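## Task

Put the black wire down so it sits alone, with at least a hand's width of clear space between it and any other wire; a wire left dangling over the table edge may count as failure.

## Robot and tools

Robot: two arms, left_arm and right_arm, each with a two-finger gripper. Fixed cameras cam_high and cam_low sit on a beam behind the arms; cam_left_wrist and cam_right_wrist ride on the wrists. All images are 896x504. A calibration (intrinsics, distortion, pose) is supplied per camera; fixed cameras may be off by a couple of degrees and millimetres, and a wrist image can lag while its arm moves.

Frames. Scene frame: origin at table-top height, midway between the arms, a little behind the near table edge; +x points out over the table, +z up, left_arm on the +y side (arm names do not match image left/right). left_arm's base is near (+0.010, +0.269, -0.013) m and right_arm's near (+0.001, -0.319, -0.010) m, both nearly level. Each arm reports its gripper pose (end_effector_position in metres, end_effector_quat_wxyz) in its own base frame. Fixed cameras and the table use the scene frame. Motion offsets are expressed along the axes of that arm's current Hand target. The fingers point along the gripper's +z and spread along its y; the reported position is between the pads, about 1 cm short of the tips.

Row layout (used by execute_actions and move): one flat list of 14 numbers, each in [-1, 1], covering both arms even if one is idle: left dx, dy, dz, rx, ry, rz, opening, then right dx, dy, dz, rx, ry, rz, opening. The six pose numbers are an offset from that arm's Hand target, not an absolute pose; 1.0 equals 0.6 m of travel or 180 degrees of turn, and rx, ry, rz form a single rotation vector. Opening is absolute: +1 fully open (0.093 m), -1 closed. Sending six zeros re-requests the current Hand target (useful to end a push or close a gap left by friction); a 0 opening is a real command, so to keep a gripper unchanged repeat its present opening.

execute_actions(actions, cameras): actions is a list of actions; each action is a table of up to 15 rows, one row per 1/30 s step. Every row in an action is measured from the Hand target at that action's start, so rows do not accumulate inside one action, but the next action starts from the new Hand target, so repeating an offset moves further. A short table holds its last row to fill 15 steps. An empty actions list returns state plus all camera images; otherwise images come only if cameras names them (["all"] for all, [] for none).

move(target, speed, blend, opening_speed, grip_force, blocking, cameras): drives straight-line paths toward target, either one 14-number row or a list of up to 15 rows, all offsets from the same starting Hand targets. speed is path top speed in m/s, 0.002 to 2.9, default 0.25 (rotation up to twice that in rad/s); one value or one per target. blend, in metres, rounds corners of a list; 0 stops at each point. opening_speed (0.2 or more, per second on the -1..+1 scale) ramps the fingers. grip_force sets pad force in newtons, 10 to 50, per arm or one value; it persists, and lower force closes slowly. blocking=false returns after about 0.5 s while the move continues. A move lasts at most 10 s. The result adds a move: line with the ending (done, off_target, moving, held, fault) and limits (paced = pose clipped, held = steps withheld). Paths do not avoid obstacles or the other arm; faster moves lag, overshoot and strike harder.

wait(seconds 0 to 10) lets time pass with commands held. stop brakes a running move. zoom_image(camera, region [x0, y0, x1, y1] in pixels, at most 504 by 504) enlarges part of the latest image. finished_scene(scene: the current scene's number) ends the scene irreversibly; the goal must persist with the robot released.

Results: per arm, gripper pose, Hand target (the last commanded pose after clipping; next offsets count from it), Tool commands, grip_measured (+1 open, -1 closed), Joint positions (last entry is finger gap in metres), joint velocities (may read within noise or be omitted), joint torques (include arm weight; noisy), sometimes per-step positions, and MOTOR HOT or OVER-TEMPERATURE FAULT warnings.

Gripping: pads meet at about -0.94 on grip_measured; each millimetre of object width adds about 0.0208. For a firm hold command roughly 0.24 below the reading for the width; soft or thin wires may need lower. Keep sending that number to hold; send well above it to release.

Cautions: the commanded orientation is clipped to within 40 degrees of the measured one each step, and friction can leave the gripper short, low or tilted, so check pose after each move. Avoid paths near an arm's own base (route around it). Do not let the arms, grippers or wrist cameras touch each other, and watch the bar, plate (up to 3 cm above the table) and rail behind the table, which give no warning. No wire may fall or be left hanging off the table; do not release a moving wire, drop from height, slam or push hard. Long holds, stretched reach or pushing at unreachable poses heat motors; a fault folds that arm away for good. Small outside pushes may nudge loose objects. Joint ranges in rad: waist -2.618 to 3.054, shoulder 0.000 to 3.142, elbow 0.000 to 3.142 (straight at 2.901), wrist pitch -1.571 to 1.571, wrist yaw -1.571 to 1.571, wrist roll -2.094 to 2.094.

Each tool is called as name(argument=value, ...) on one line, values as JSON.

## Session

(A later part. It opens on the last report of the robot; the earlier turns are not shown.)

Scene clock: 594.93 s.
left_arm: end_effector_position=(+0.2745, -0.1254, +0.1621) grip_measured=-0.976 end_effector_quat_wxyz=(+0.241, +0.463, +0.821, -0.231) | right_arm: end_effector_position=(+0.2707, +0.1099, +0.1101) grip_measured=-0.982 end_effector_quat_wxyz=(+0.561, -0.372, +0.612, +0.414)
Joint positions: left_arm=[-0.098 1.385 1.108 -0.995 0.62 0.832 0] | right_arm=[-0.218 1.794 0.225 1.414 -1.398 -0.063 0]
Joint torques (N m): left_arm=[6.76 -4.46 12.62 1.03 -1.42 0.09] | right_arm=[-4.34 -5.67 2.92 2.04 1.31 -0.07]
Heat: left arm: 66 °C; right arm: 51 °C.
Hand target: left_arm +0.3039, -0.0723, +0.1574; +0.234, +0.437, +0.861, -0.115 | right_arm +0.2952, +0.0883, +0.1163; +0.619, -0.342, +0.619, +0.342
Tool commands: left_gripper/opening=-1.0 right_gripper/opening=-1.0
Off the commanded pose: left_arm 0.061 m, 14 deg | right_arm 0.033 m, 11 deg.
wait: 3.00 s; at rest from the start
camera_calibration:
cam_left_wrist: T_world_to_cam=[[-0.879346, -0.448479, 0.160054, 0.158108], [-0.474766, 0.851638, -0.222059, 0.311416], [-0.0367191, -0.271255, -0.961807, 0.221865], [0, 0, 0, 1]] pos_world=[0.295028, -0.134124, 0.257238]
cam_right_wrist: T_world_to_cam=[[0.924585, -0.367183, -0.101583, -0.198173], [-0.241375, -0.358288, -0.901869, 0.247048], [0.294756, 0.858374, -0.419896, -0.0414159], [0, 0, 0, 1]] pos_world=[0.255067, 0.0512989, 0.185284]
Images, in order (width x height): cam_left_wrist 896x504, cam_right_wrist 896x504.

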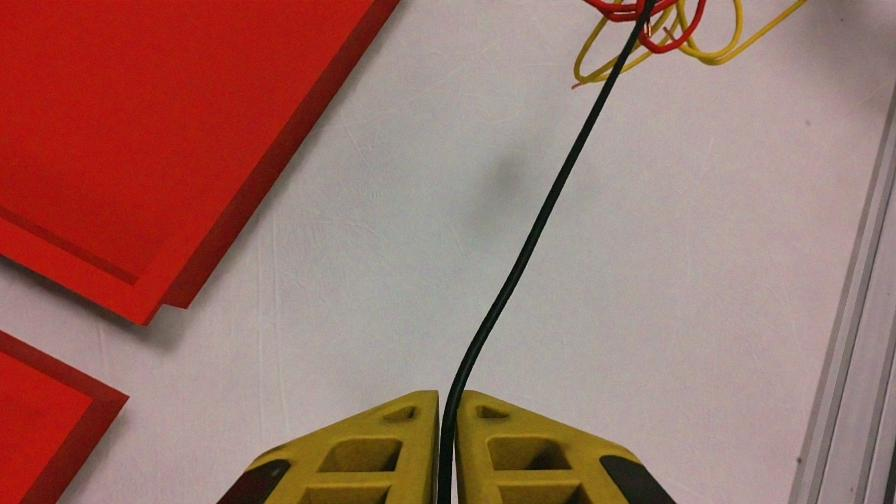

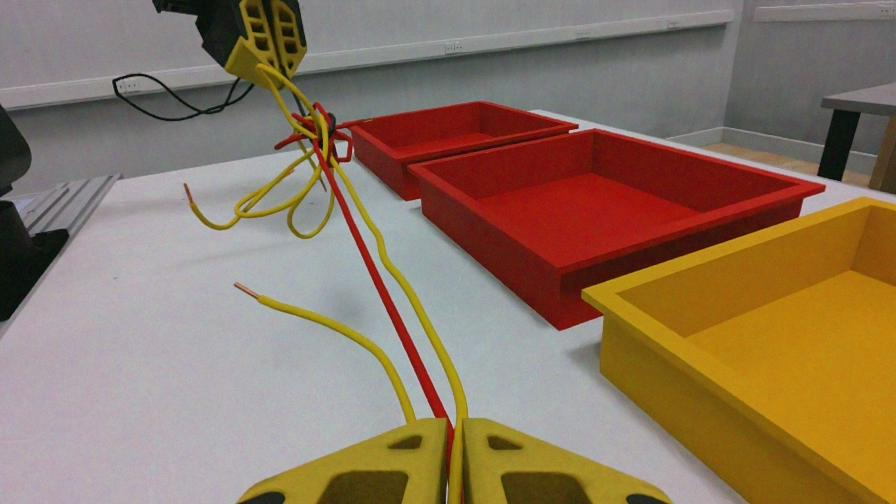

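move(target=[[0,-0.12,0.05,0,0,0,-1.0,0,0,0,0,0,0,-1.0],[0,0.0,0.0,0,0,0,-1.0,0,0,0,0,0,0,-1.0],[0,-0.12,0.05,0,0,0,-1.0,0,0,0,0,0,0,-1.0],[0,0.0,0.0,0,0,0,-1.0,0,0,0,0,0,0,-1.0]], cameras=["cam_left_wrist","cam_right_wrist"], speed=0.08, blend=[0.01,0.01,0.01,0])

zoom_image(camera="cam_left_wrist", region=[550, 0, 750, 150])

zoom_image(camera="cam_right_wrist", region=[230, 60, 390, 200])

Scene clock: 608.93 s.
left_arm: end_effector_position=(+0.2749, -0.1248, +0.1619) grip_measured=-0.976 end_effector_quat_wxyz=(+0.240, +0.462, +0.822, -0.229) | right_arm: end_effector_position=(+0.2708, +0.1104, +0.1100) grip_measured=-0.982 end_effector_quat_wxyz=(+0.561, -0.372, +0.612, +0.414)
Joint positions: left_arm=[-0.097 1.385 1.109 -0.995 0.617 0.832 0] | right_arm=[-0.216 1.794 0.225 1.414 -1.396 -0.063 0]
Joint torques (N m): left_arm=[6.79 -4.51 12.42 1.05 -1.39 0.16] | right_arm=[-4.88 -5.6 3.07 2.09 1.25 -0.11]
Heat: left arm: 68 °C; right arm: 51 °C.
Hand target: left_arm +0.3039, -0.0722, +0.1574; +0.234, +0.437, +0.861, -0.115 | right_arm +0.2952, +0.0884, +0.1163; +0.619, -0.342, +0.619, +0.342
Off the commanded pose: left_arm 0.060 m, 14 deg | right_arm 0.034 m, 11 deg.
move: off_target (left_arm, right_arm)
camera_calibration:
cam_left_wrist: T_world_to_cam=[[-0.878344, -0.450754, 0.159162, 0.158296], [-0.476657, 0.851061, -0.220212, 0.311232], [-0.0361951, -0.269288, -0.962379, 0.222051], [0, 0, 0, 1]] pos_world=[0.295426, -0.13373, 0.257039]
cam_right_wrist: T_world_to_cam=[[0.924598, -0.367158, -0.101558, -0.198147], [-0.241467, -0.358661, -0.901696, 0.247323], [0.29464, 0.858229, -0.420274, -0.041884], [0, 0, 0, 1]] pos_world=[0.255267, 0.0519, 0.185284]
Images, in order (width x height): cam_left_wrist 896x504, cam_right_wrist 896x504.

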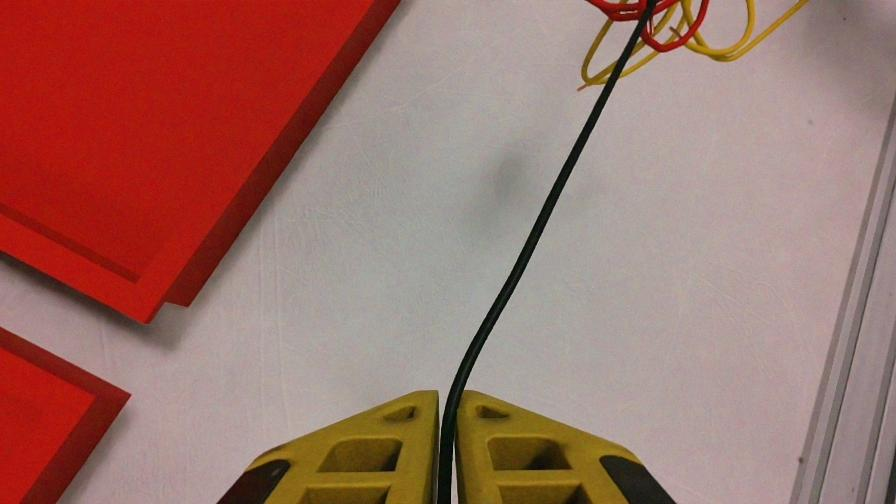

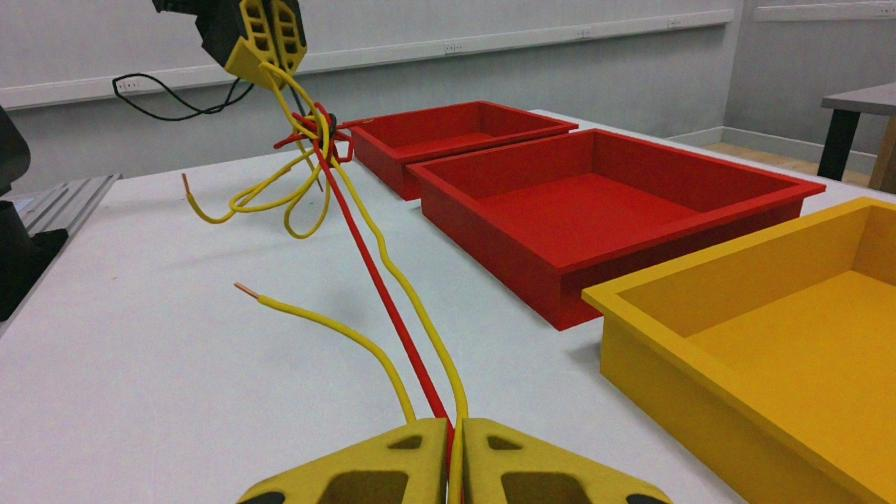

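Scaled by 2.520 from the camera's 896x504 image, which has a finer 1280x720 frame.

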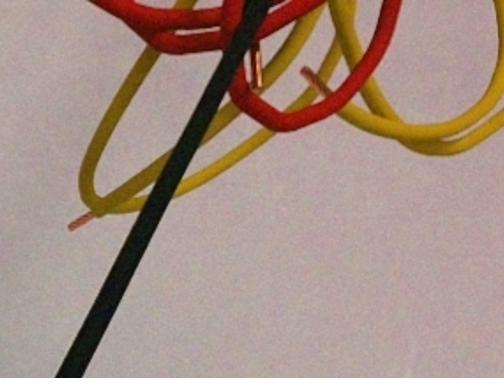

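Scaled by 3.150 from the camera's 896x504 image, which has a finer 1280x720 frame.

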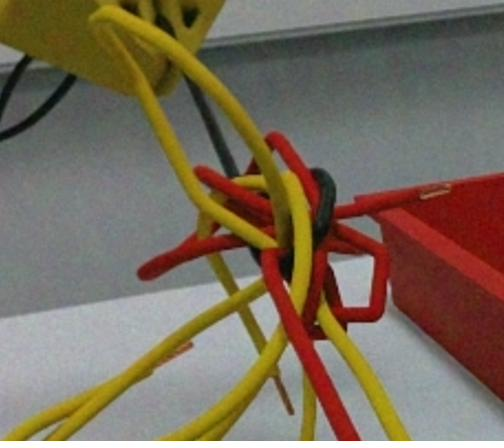

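move(target=[0.0,-0.2,0.08,0,0,0,-1.0,0,0,0,0,0,0,-1.0], cameras=["cam_left_wrist","cam_right_wrist"], speed=0.08)

zoom_image(camera="cam_left_wrist", region=[480, 0, 780, 250])

zoom_image(camera="cam_right_wrist", region=[190, 120, 390, 300])

Scene clock: 619.60 s.
left_arm: end_effector_position=(+0.2222, -0.1642, +0.1157) grip_measured=-0.976 end_effector_quat_wxyz=(+0.228, +0.443, +0.859, -0.121) | right_arm: end_effector_position=(+0.2890, +0.0943, +0.1075) grip_measured=-0.982 end_effector_quat_wxyz=(+0.583, -0.335, +0.639, +0.373)
Joint positions: left_arm=[-0.501 1.157 0.807 -0.744 0.224 0.396 0] | right_arm=[-0.247 1.794 0.225 1.415 -1.295 -0.063 0]
Joint torques (N m): left_arm=[-0.25 -4.44 6.95 1.57 0.03 -0.21] | right_arm=[-0.87 -3.59 3.29 2.44 0.25 0.06]
Heat: left arm: 69 °C; right arm: 51 °C.
Hand target: left_arm +0.2217, -0.1625, +0.1152; +0.234, +0.437, +0.861, -0.115 | right_arm +0.2952, +0.0883, +0.1163; +0.619, -0.342, +0.619, +0.342
Off the commanded pose: left_arm 0.002 m, 1 deg | right_arm 0.012 m, 6 deg.
move: off_target (right_arm)
camera_calibration:
cam_left_wrist: T_world_to_cam=[[-0.824958, -0.565067, 0.0119695, 0.0880801], [-0.56401, 0.821675, -0.082118, 0.308129], [0.0365671, -0.0744948, -0.996551, 0.184736], [0, 0, 0, 1]] pos_world=[0.239695, -0.189649, 0.208348]
cam_right_wrist: T_world_to_cam=[[0.868356, -0.486095, -0.0983305, -0.194013], [-0.290224, -0.337297, -0.895545, 0.255071], [0.402154, 0.80619, -0.43397, -0.0591265], [0, 0, 0, 1]] pos_world=[0.266278, 0.0393932, 0.183691]
Images, in order (width x height): cam_left_wrist 896x504, cam_right_wrist 896x504.

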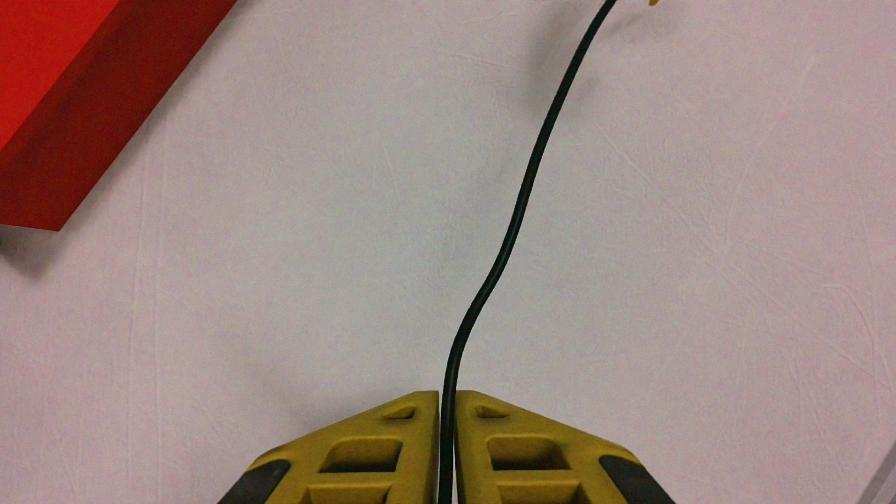

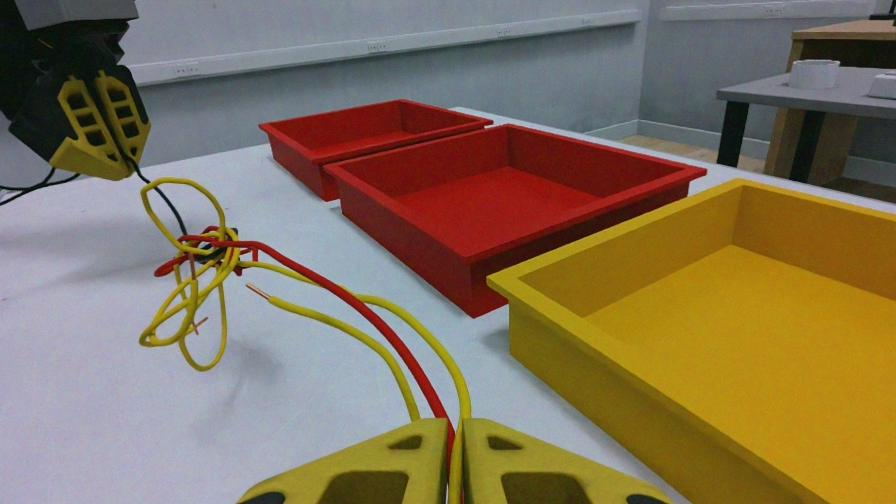

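Scaled by 1.680 from the camera's 896x504 image, which has a finer 1280x720 frame.

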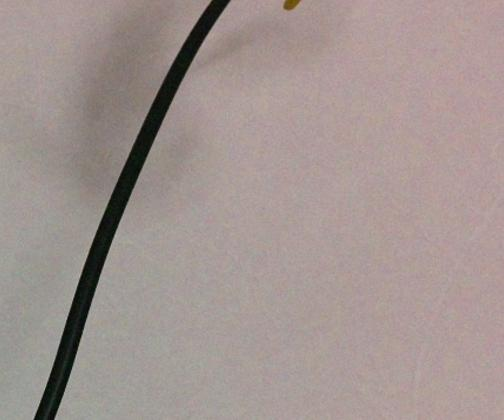

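Scaled by 2.520 from the camera's 896x504 image, which has a finer 1280x720 frame.

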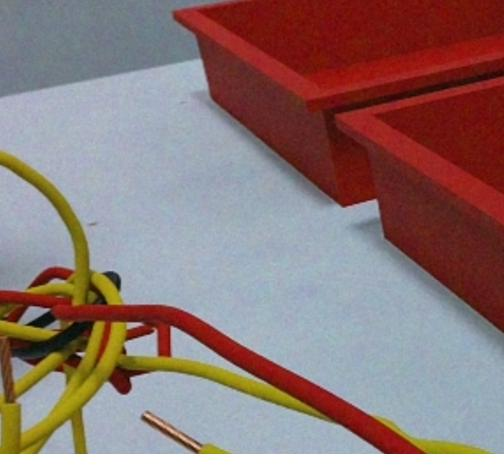

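zoom_image(camera="cam_right_wrist", region=[130, 170, 290, 310])

Scaled by 3.150 from the camera's 896x504 image, which has a finer 1280x720 frame.

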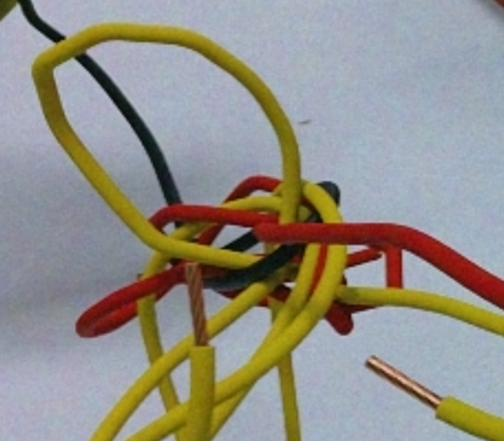

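move(target=[0.0,0.0,0.0,0,-0.16,0,-1.0,0,0,0,0,0,0,-1.0], cameras=["cam_left_wrist","cam_right_wrist"], speed=0.1)

zoom_image(camera="cam_left_wrist", region=[500, 20, 760, 240])

Scene clock: 629.07 s.
left_arm: end_effector_position=(+0.2219, -0.1635, +0.1159) grip_measured=-0.976 end_effector_quat_wxyz=(+0.436, +0.401, +0.776, -0.216) | right_arm: end_effector_position=(+0.2891, +0.0943, +0.1075) grip_measured=-0.982 end_effector_quat_wxyz=(+0.583, -0.335, +0.640, +0.373)
Joint positions: left_arm=[-0.337 0.824 0.351 -0.17 0.501 0.362 0] | right_arm=[-0.247 1.794 0.225 1.415 -1.294 -0.063 0]
Joint torques (N m): left_arm=[0.95 -1.57 7.32 2.18 0.37 -0.14] | right_arm=[-0.87 -3.64 3.28 2.43 0.21 0.09]
Heat: left arm: 67 °C; right arm: 51 °C.
Hand target: left_arm +0.2217, -0.1624, +0.1151; +0.441, +0.395, +0.776, -0.220 | right_arm +0.2953, +0.0883, +0.1163; +0.619, -0.342, +0.619, +0.342
Off the commanded pose: left_arm 0.001 m, 1 deg | right_arm 0.012 m, 6 deg.
move: off_target (right_arm)
camera_calibration:
cam_left_wrist: T_world_to_cam=[[-0.821725, -0.569667, -0.0157572, 0.0899553], [-0.470794, 0.694166, -0.544505, 0.319439], [0.321125, -0.440015, -0.838609, 0.0438739], [0, 0, 0, 1]] pos_world=[0.21022, -0.151194, 0.212147]
cam_right_wrist: T_world_to_cam=[[0.868184, -0.48642, -0.0982447, -0.194056], [-0.290324, -0.337313, -0.895507, 0.255121], [0.402453, 0.805987, -0.434069, -0.0592202], [0, 0, 0, 1]] pos_world=[0.266378, 0.0393932, 0.183692]
Images, in order (width x height): cam_left_wrist 896x504, cam_right_wrist 896x504.

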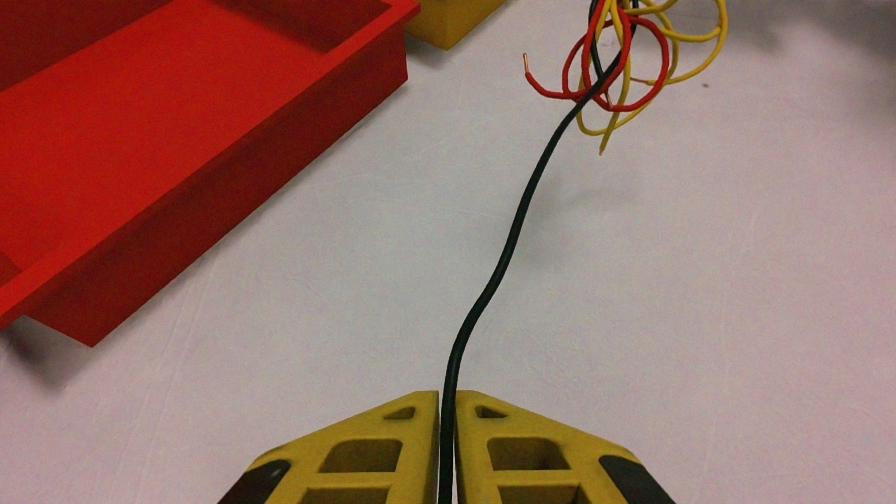

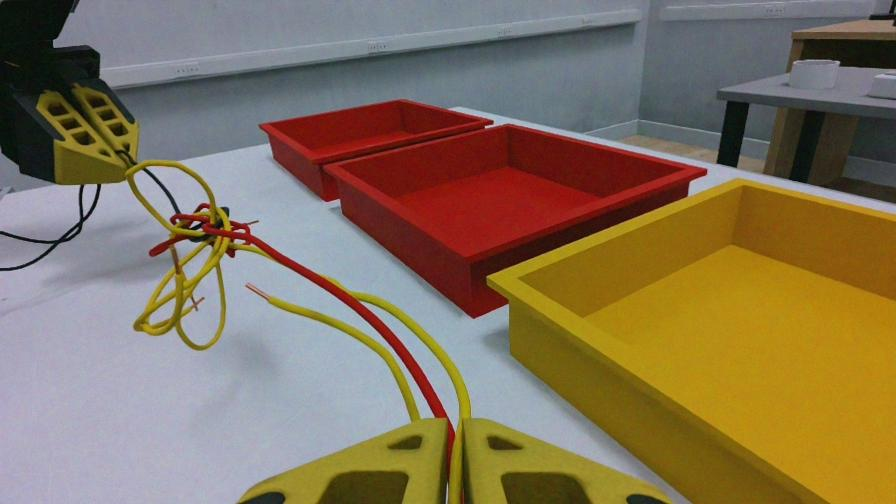

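Scaled by 1.938 from the camera's 896x504 image, which has a finer 1280x720 frame.

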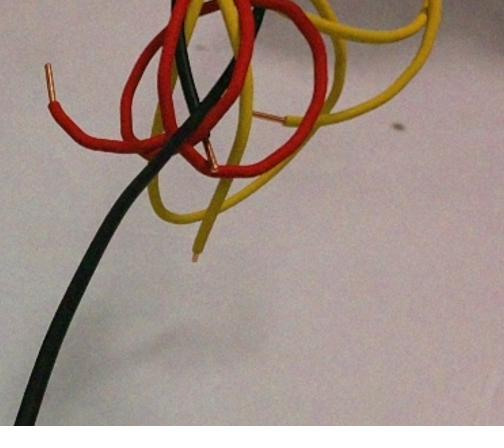

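move(target=[-0.3243,-0.1257,0.1005,0,0.08,0,-1.0,0,0,0,0,0,0,-1.0], cameras=["all"], speed=0.08)

zoom_image(camera="cam_left_wrist", region=[300, 100, 800, 450])

zoom_image(camera="cam_right_wrist", region=[100, 100, 450, 400])

Scene clock: 684.37 s.
left_arm: end_effector_position=(+0.2455, -0.3239, +0.2365) grip_measured=-0.976 end_effector_quat_wxyz=(+0.325, +0.428, +0.828, -0.163) | right_arm: end_effector_position=(+0.2903, +0.0936, +0.1073) grip_measured=-0.982 end_effector_quat_wxyz=(+0.584, -0.332, +0.641, +0.370)
Joint positions: left_arm=[-0.914 1.469 1.383 -0.741 0.02 0.032 0] | right_arm=[-0.247 1.794 0.225 1.415 -1.286 -0.062 0]
Joint torques (N m): left_arm=[-0.21 -5.16 12.63 1.93 -0.02 -0.18] | right_arm=[-0.95 -3.41 3.1 2.53 0.14 0.04]
Heat: left arm: 63 °C; right arm: 53 °C.
Hand target: left_arm +0.2498, -0.3301, +0.2503; +0.340, +0.420, +0.825, -0.169 | right_arm +0.2953, +0.0883, +0.1163; +0.619, -0.342, +0.619, +0.342
Off the commanded pose: left_arm 0.016 m, 2 deg | right_arm 0.012 m, 6 deg.
move: off_target (left_arm, right_arm)
camera_calibration:
cam_left_wrist: T_world_to_cam=[[-0.824724, -0.565519, -0.00426191, 0.0191947], [-0.53859, 0.787707, -0.299063, 0.496419], [0.172483, -0.244349, -0.954224, 0.194005], [0, 0, 0, 1]] pos_world=[0.249734, -0.332773, 0.333666]
cam_right_wrist: T_world_to_cam=[[0.864027, -0.493755, -0.0983067, -0.193556], [-0.293718, -0.335791, -0.894972, 0.255785], [0.408886, 0.802154, -0.435157, -0.0606691], [0, 0, 0, 1]] pos_world=[0.267173, 0.038987, 0.183492]

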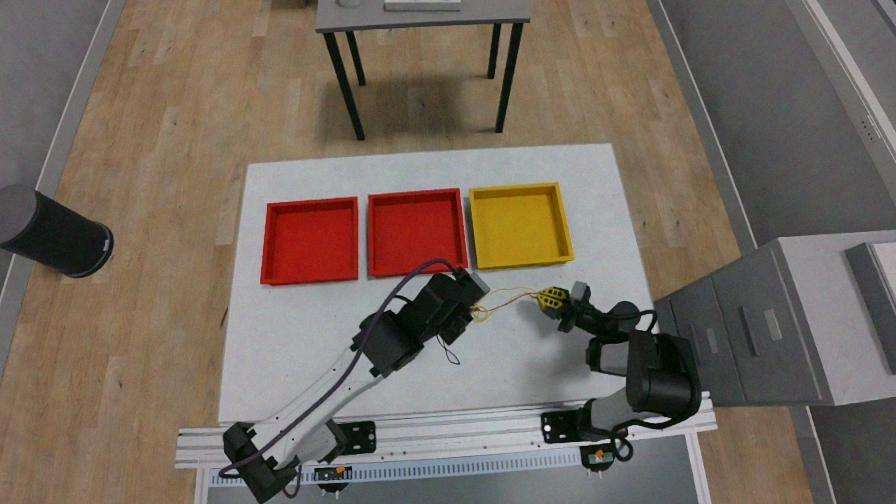

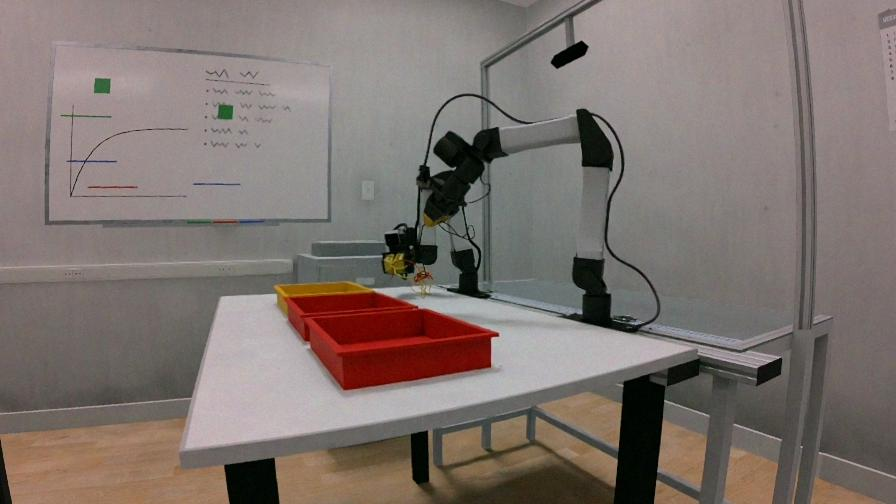

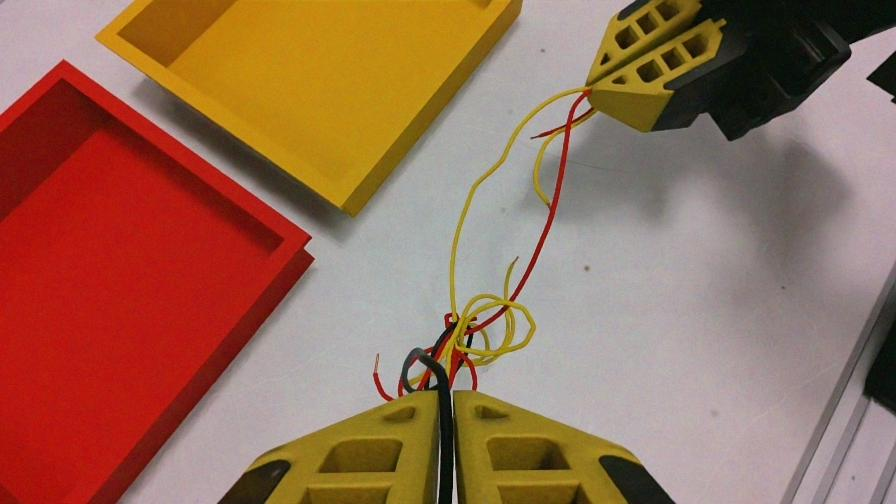

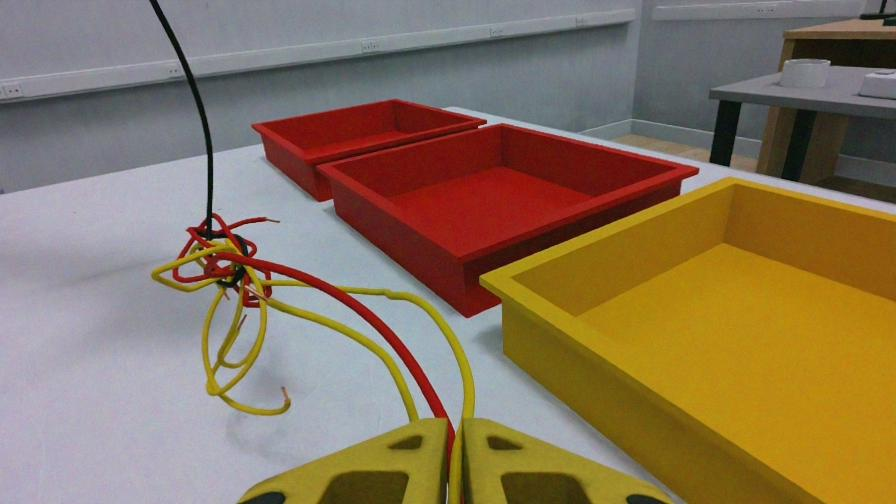

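Scaled by 1.008 from the camera's 896x504 image, which has a finer 1280x720 frame.

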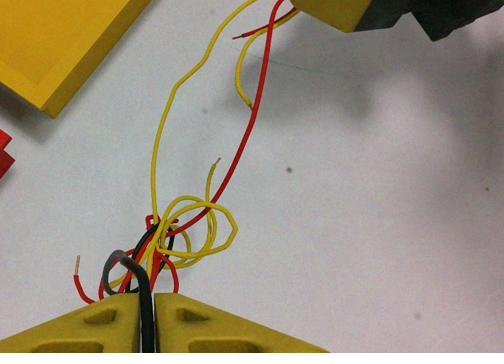

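Scaled by 1.440 from the camera's 896x504 image, which has a finer 1280x720 frame.

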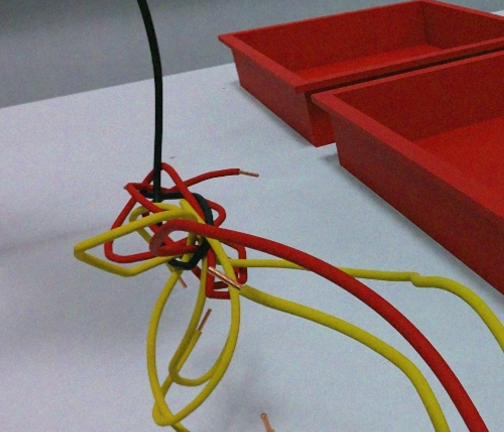

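zoom_image(camera="cam_right_wrist", region=[140, 190, 300, 330])

zoom_image(camera="cam_left_wrist", region=[350, 270, 550, 410])

Scaled by 3.150 from the camera's 896x504 image, which has a finer 1280x720 frame.

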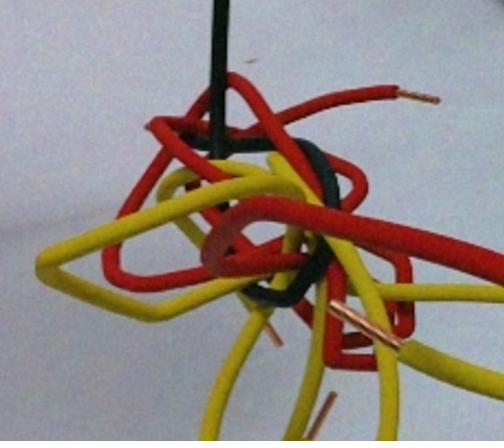

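Scaled by 2.520 from the camera's 896x504 image, which has a finer 1280x720 frame.

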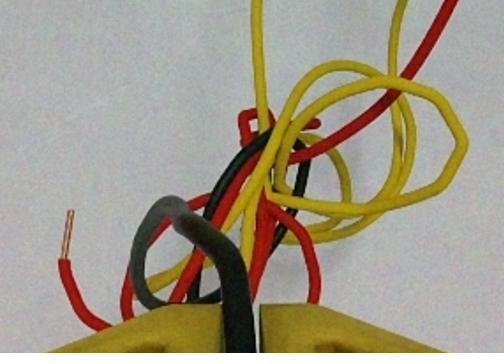

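move(target=[-0.1737,-0.0842,0.0297,0,0,0,-1.0,0,0,0,0,0,0,-1.0], cameras=["cam_left_wrist","cam_right_wrist"], speed=0.06)

zoom_image(camera="cam_right_wrist", region=[100, 120, 400, 420])

zoom_image(camera="cam_left_wrist", region=[300, 200, 600, 420])

Scene clock: 700.47 s.
left_arm: end_effector_position=(+0.2584, -0.4250, +0.3010) grip_measured=-0.976 end_effector_quat_wxyz=(+0.328, +0.428, +0.826, -0.163) | right_arm: end_effector_position=(+0.2903, +0.0935, +0.1073) grip_measured=-0.982 end_effector_quat_wxyz=(+0.584, -0.332, +0.641, +0.370)
Joint positions: left_arm=[-1.051 1.915 2.155 -1.063 -0.076 -0.065 0] | right_arm=[-0.247 1.794 0.225 1.415 -1.286 -0.062 0]
Joint torques (N m): left_arm=[-0.06 -8.2 11.74 1.91 -0.08 -0.18] | right_arm=[-0.99 -3.36 3.45 2.55 0.15 0.02]
Heat: left arm: 67 °C; right arm: 54 °C.
Hand target: left_arm +0.2600, -0.4301, +0.3105; +0.340, +0.420, +0.825, -0.169 | right_arm +0.2952, +0.0883, +0.1163; +0.619, -0.342, +0.619, +0.342
Off the commanded pose: left_arm 0.011 m, 2 deg | right_arm 0.012 m, 6 deg.
move: off_target (left_arm, right_arm)
camera_calibration:
cam_left_wrist: T_world_to_cam=[[-0.824463, -0.565843, -0.00905782, -0.0258443], [-0.536637, 0.786789, -0.304933, 0.603197], [0.179671, -0.246545, -0.952331, 0.225302], [0, 0, 0, 1]] pos_world=[0.26191, -0.433665, 0.398263]
cam_right_wrist: T_world_to_cam=[[0.863824, -0.494034, -0.0986857, -0.193422], [-0.294145, -0.33555, -0.894922, 0.25588], [0.409007, 0.802083, -0.435174, -0.0606954], [0, 0, 0, 1]] pos_world=[0.267173, 0.0389862, 0.183491]
Images, in order (width x height): cam_left_wrist 896x504, cam_right_wrist 896x504.

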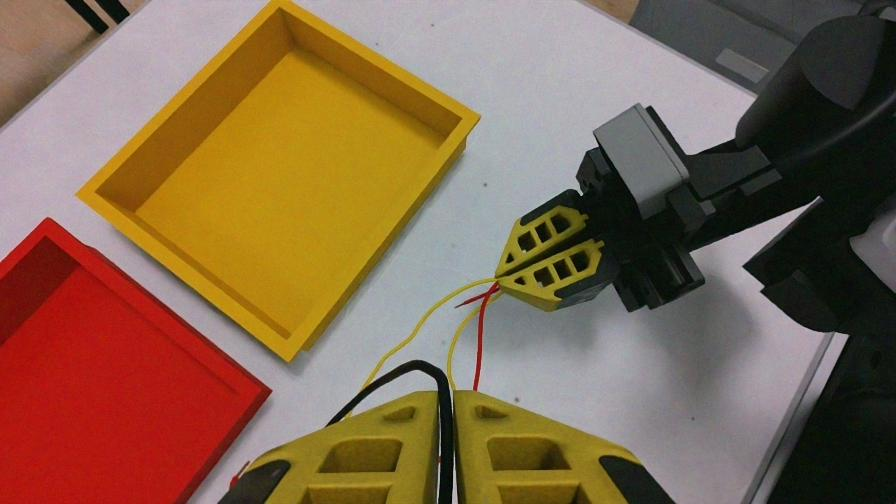

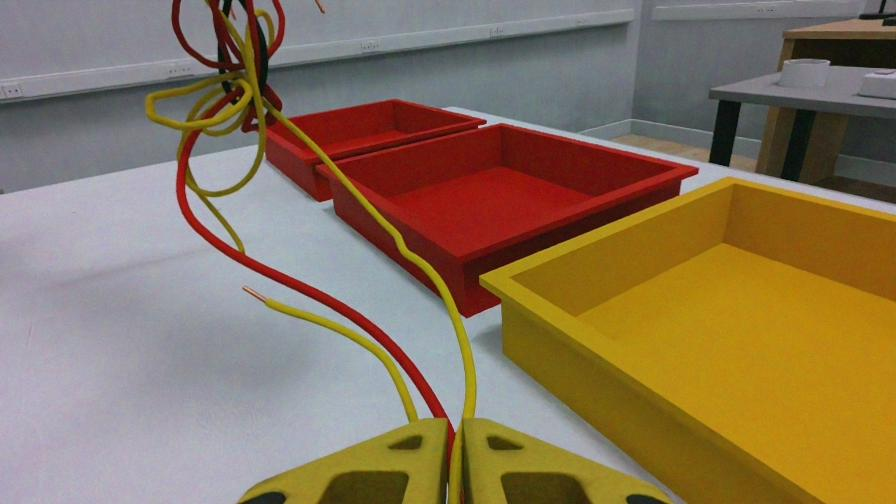

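Scaled by 1.680 from the camera's 896x504 image, which has a finer 1280x720 frame.

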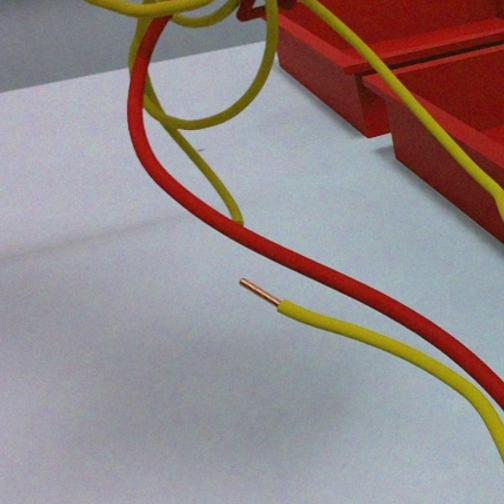

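Scaled by 1.680 from the camera's 896x504 image, which has a finer 1280x720 frame.

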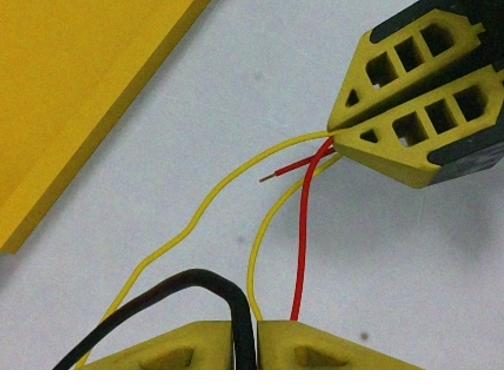

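zoom_image(camera="cam_right_wrist", region=[120, 0, 340, 180])

Scaled by 2.291 from the camera's 896x504 image, which has a finer 1280x720 frame.

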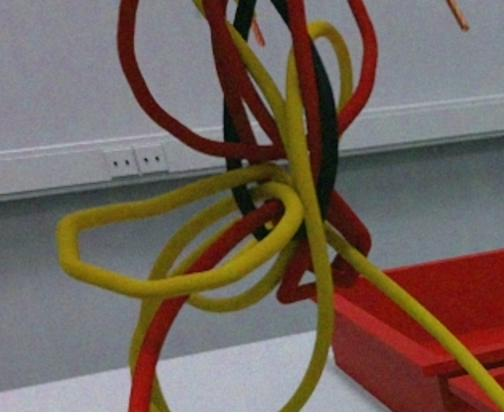

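move(target=[-0.09,0,-0.095,0,0,0,-1.0,0,0,0,0,0,0,-1.0], cameras=["all"], speed=0.05)

zoom_image(camera="cam_low", region=[370, 170, 490, 300])

zoom_image(camera="cam_high", region=[420, 220, 580, 360])

Scene clock: 713.07 s.
left_arm: end_effector_position=(+0.2606, -0.4287, +0.3681) grip_measured=-0.976 end_effector_quat_wxyz=(+0.361, +0.419, +0.813, -0.184) | right_arm: end_effector_position=(+0.2903, +0.0935, +0.1073) grip_measured=-0.982 end_effector_quat_wxyz=(+0.584, -0.332, +0.641, +0.370)
Joint positions: left_arm=[-1.051 2.167 2.838 -1.411 -0.077 -0.065 0] | right_arm=[-0.247 1.794 0.225 1.415 -1.286 -0.062 0]
Joint torques (N m): left_arm=[-0.4 -11.17 8.84 2.23 -0.08 -0.09] | right_arm=[-1.03 -3.26 3.37 2.51 0.17 0.1]
Heat: left arm: 65 °C; right arm: 54 °C.
Hand target: left_arm +0.2586, -0.4292, +0.3891; +0.340, +0.419, +0.825, -0.169 | right_arm +0.2952, +0.0883, +0.1163; +0.619, -0.342, +0.619, +0.342
Off the commanded pose: left_arm 0.021 m, 3 deg | right_arm 0.012 m, 6 deg.
elbow stopped short (left arm): the move would have taken joint 3 (elbow) straighter than the controller allows.
move: off_target (left_arm, right_arm)
camera_calibration:
cam_left_wrist: T_world_to_cam=[[-0.823804, -0.56687, -0.00245741, -0.0285472], [-0.52283, 0.761465, -0.383171, 0.642133], [0.219079, -0.314373, -0.923674, 0.237973], [0, 0, 0, 1]] pos_world=[0.260074, -0.430332, 0.465786]
cam_right_wrist: T_world_to_cam=[[0.863824, -0.494034, -0.0986857, -0.193422], [-0.294145, -0.33555, -0.894922, 0.25588], [0.409007, 0.802083, -0.435174, -0.0606954], [0, 0, 0, 1]] pos_world=[0.267173, 0.0389862, 0.183491]

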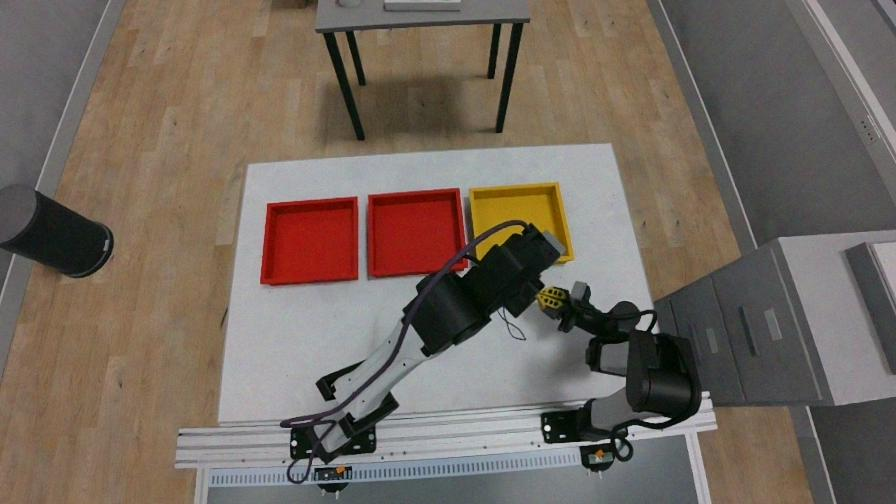

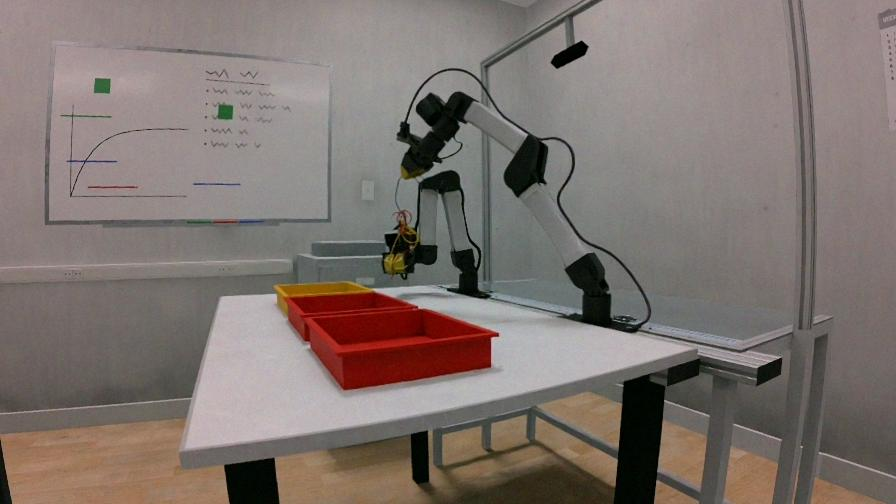

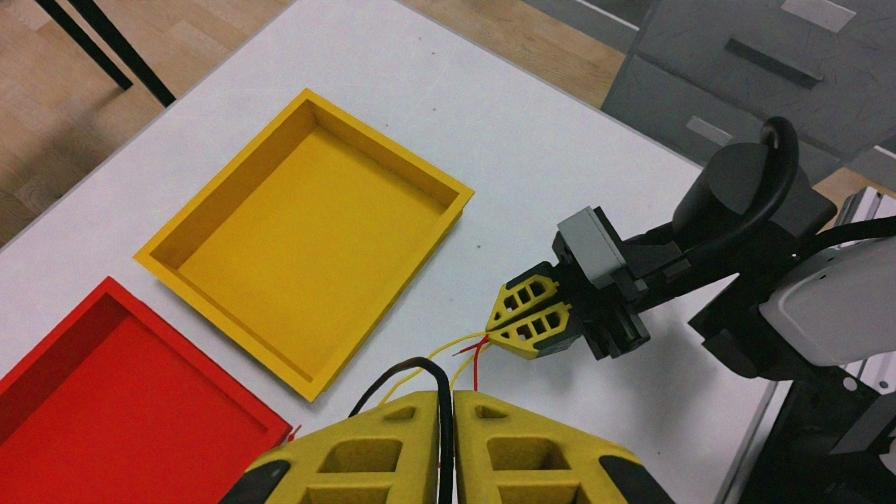

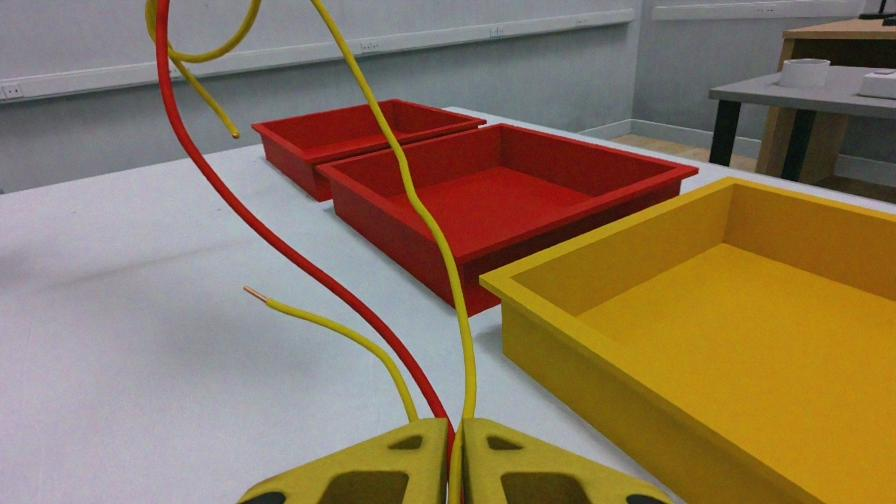

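Scaled by 3.877 from the camera's 896x504 image, which has a finer 1280x720 frame.

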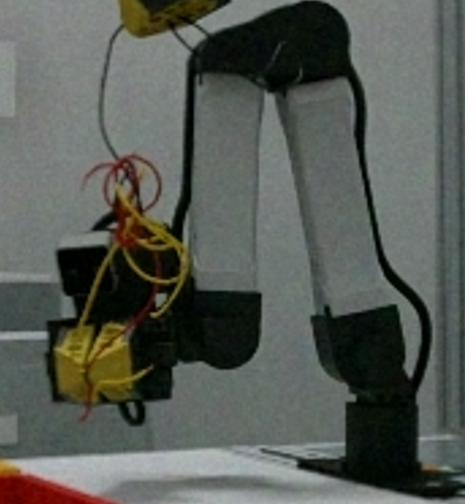

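Scaled by 3.150 from the camera's 896x504 image, which has a finer 1280x720 frame.

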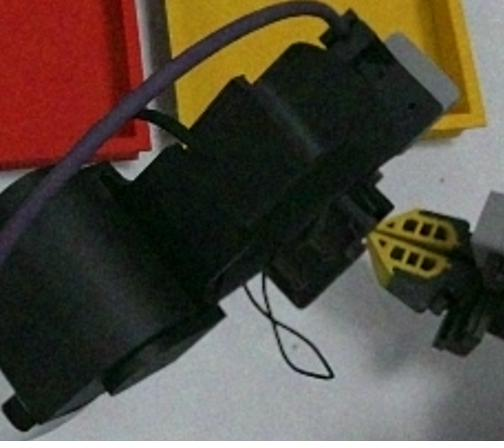

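move(target=[0.165,0.085,0.0,0,0.0,0,-1.0,0,0,0,0,0,0,-1.0], cameras=["cam_right_wrist","cam_low"], speed=0.1)

zoom_image(camera="cam_right_wrist", region=[120, 0, 420, 250])

zoom_image(camera="cam_low", region=[370, 170, 490, 300])

Scene clock: 727.93 s.
left_arm: end_effector_position=(+0.2611, -0.3439, +0.3096) grip_measured=-0.976 end_effector_quat_wxyz=(+0.326, +0.416, +0.834, -0.158) | right_arm: end_effector_position=(+0.2903, +0.0935, +0.1073) grip_measured=-0.982 end_effector_quat_wxyz=(+0.584, -0.332, +0.641, +0.370)
Joint positions: left_arm=[-0.924 1.654 1.874 -1.049 -0.006 0.003 0] | right_arm=[-0.247 1.794 0.225 1.415 -1.286 -0.062 0]
Joint torques (N m): left_arm=[0.51 -9.85 6.86 2.07 0.18 0.15] | right_arm=[-0.91 -3.37 3.28 2.54 0.12 0.07]
Heat: left arm: 64 °C; right arm: 54 °C.
Hand target: left_arm +0.2586, -0.3419, +0.3198; +0.340, +0.420, +0.825, -0.169 | right_arm +0.2952, +0.0883, +0.1163; +0.619, -0.342, +0.619, +0.342
Off the commanded pose: left_arm 0.011 m, 2 deg | right_arm 0.012 m, 6 deg.
move: off_target (left_arm, right_arm)
camera_calibration:
cam_right_wrist: T_world_to_cam=[[0.863824, -0.494034, -0.0986857, -0.193422], [-0.294145, -0.33555, -0.894922, 0.25588], [0.409007, 0.802083, -0.435174, -0.0606954], [0, 0, 0, 1]] pos_world=[0.267173, 0.0389862, 0.183491]
Images, in order (width x height): cam_low 896x504, cam_right_wrist 896x504.

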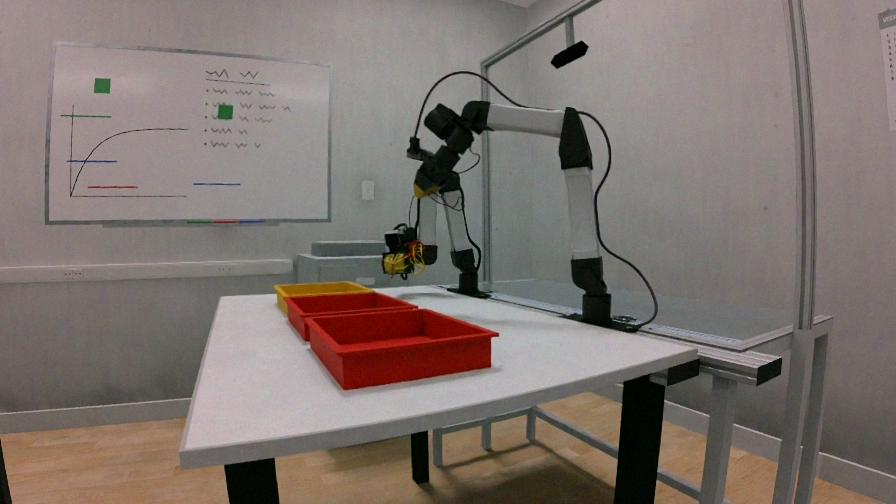

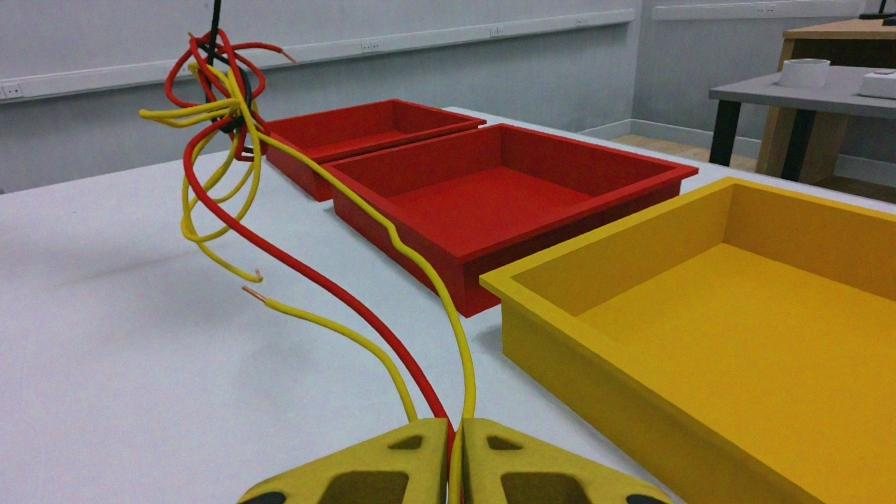

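Scaled by 1.680 from the camera's 896x504 image, which has a finer 1280x720 frame.

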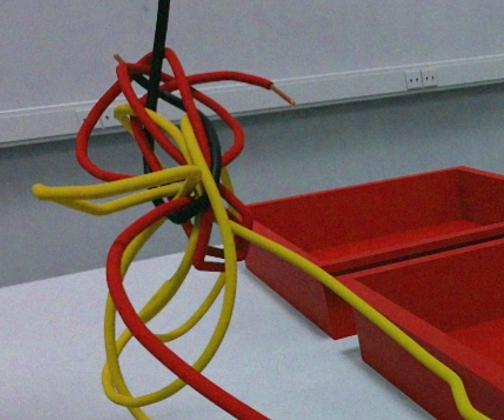

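Scaled by 3.877 from the camera's 896x504 image, which has a finer 1280x720 frame.

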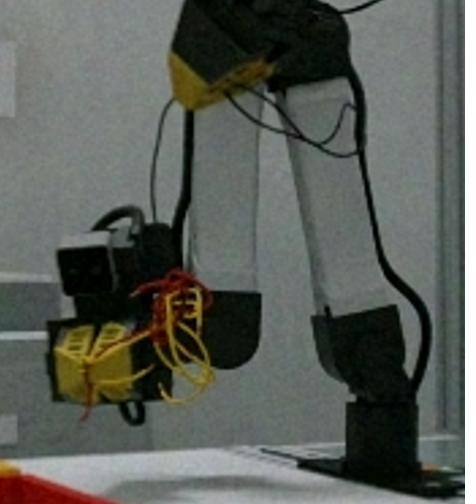

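zoom_image(camera="cam_right_wrist", region=[140, 0, 300, 170])

Scaled by 2.965 from the camera's 896x504 image, which has a finer 1280x720 frame.

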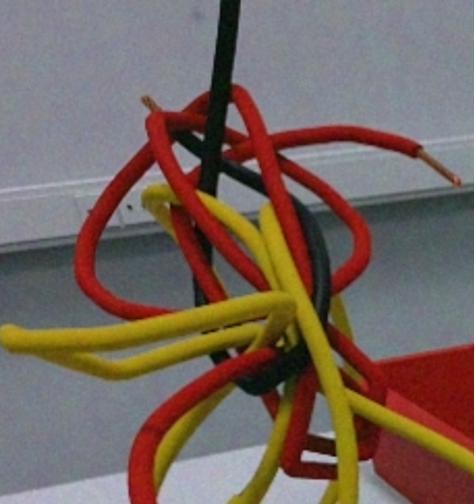

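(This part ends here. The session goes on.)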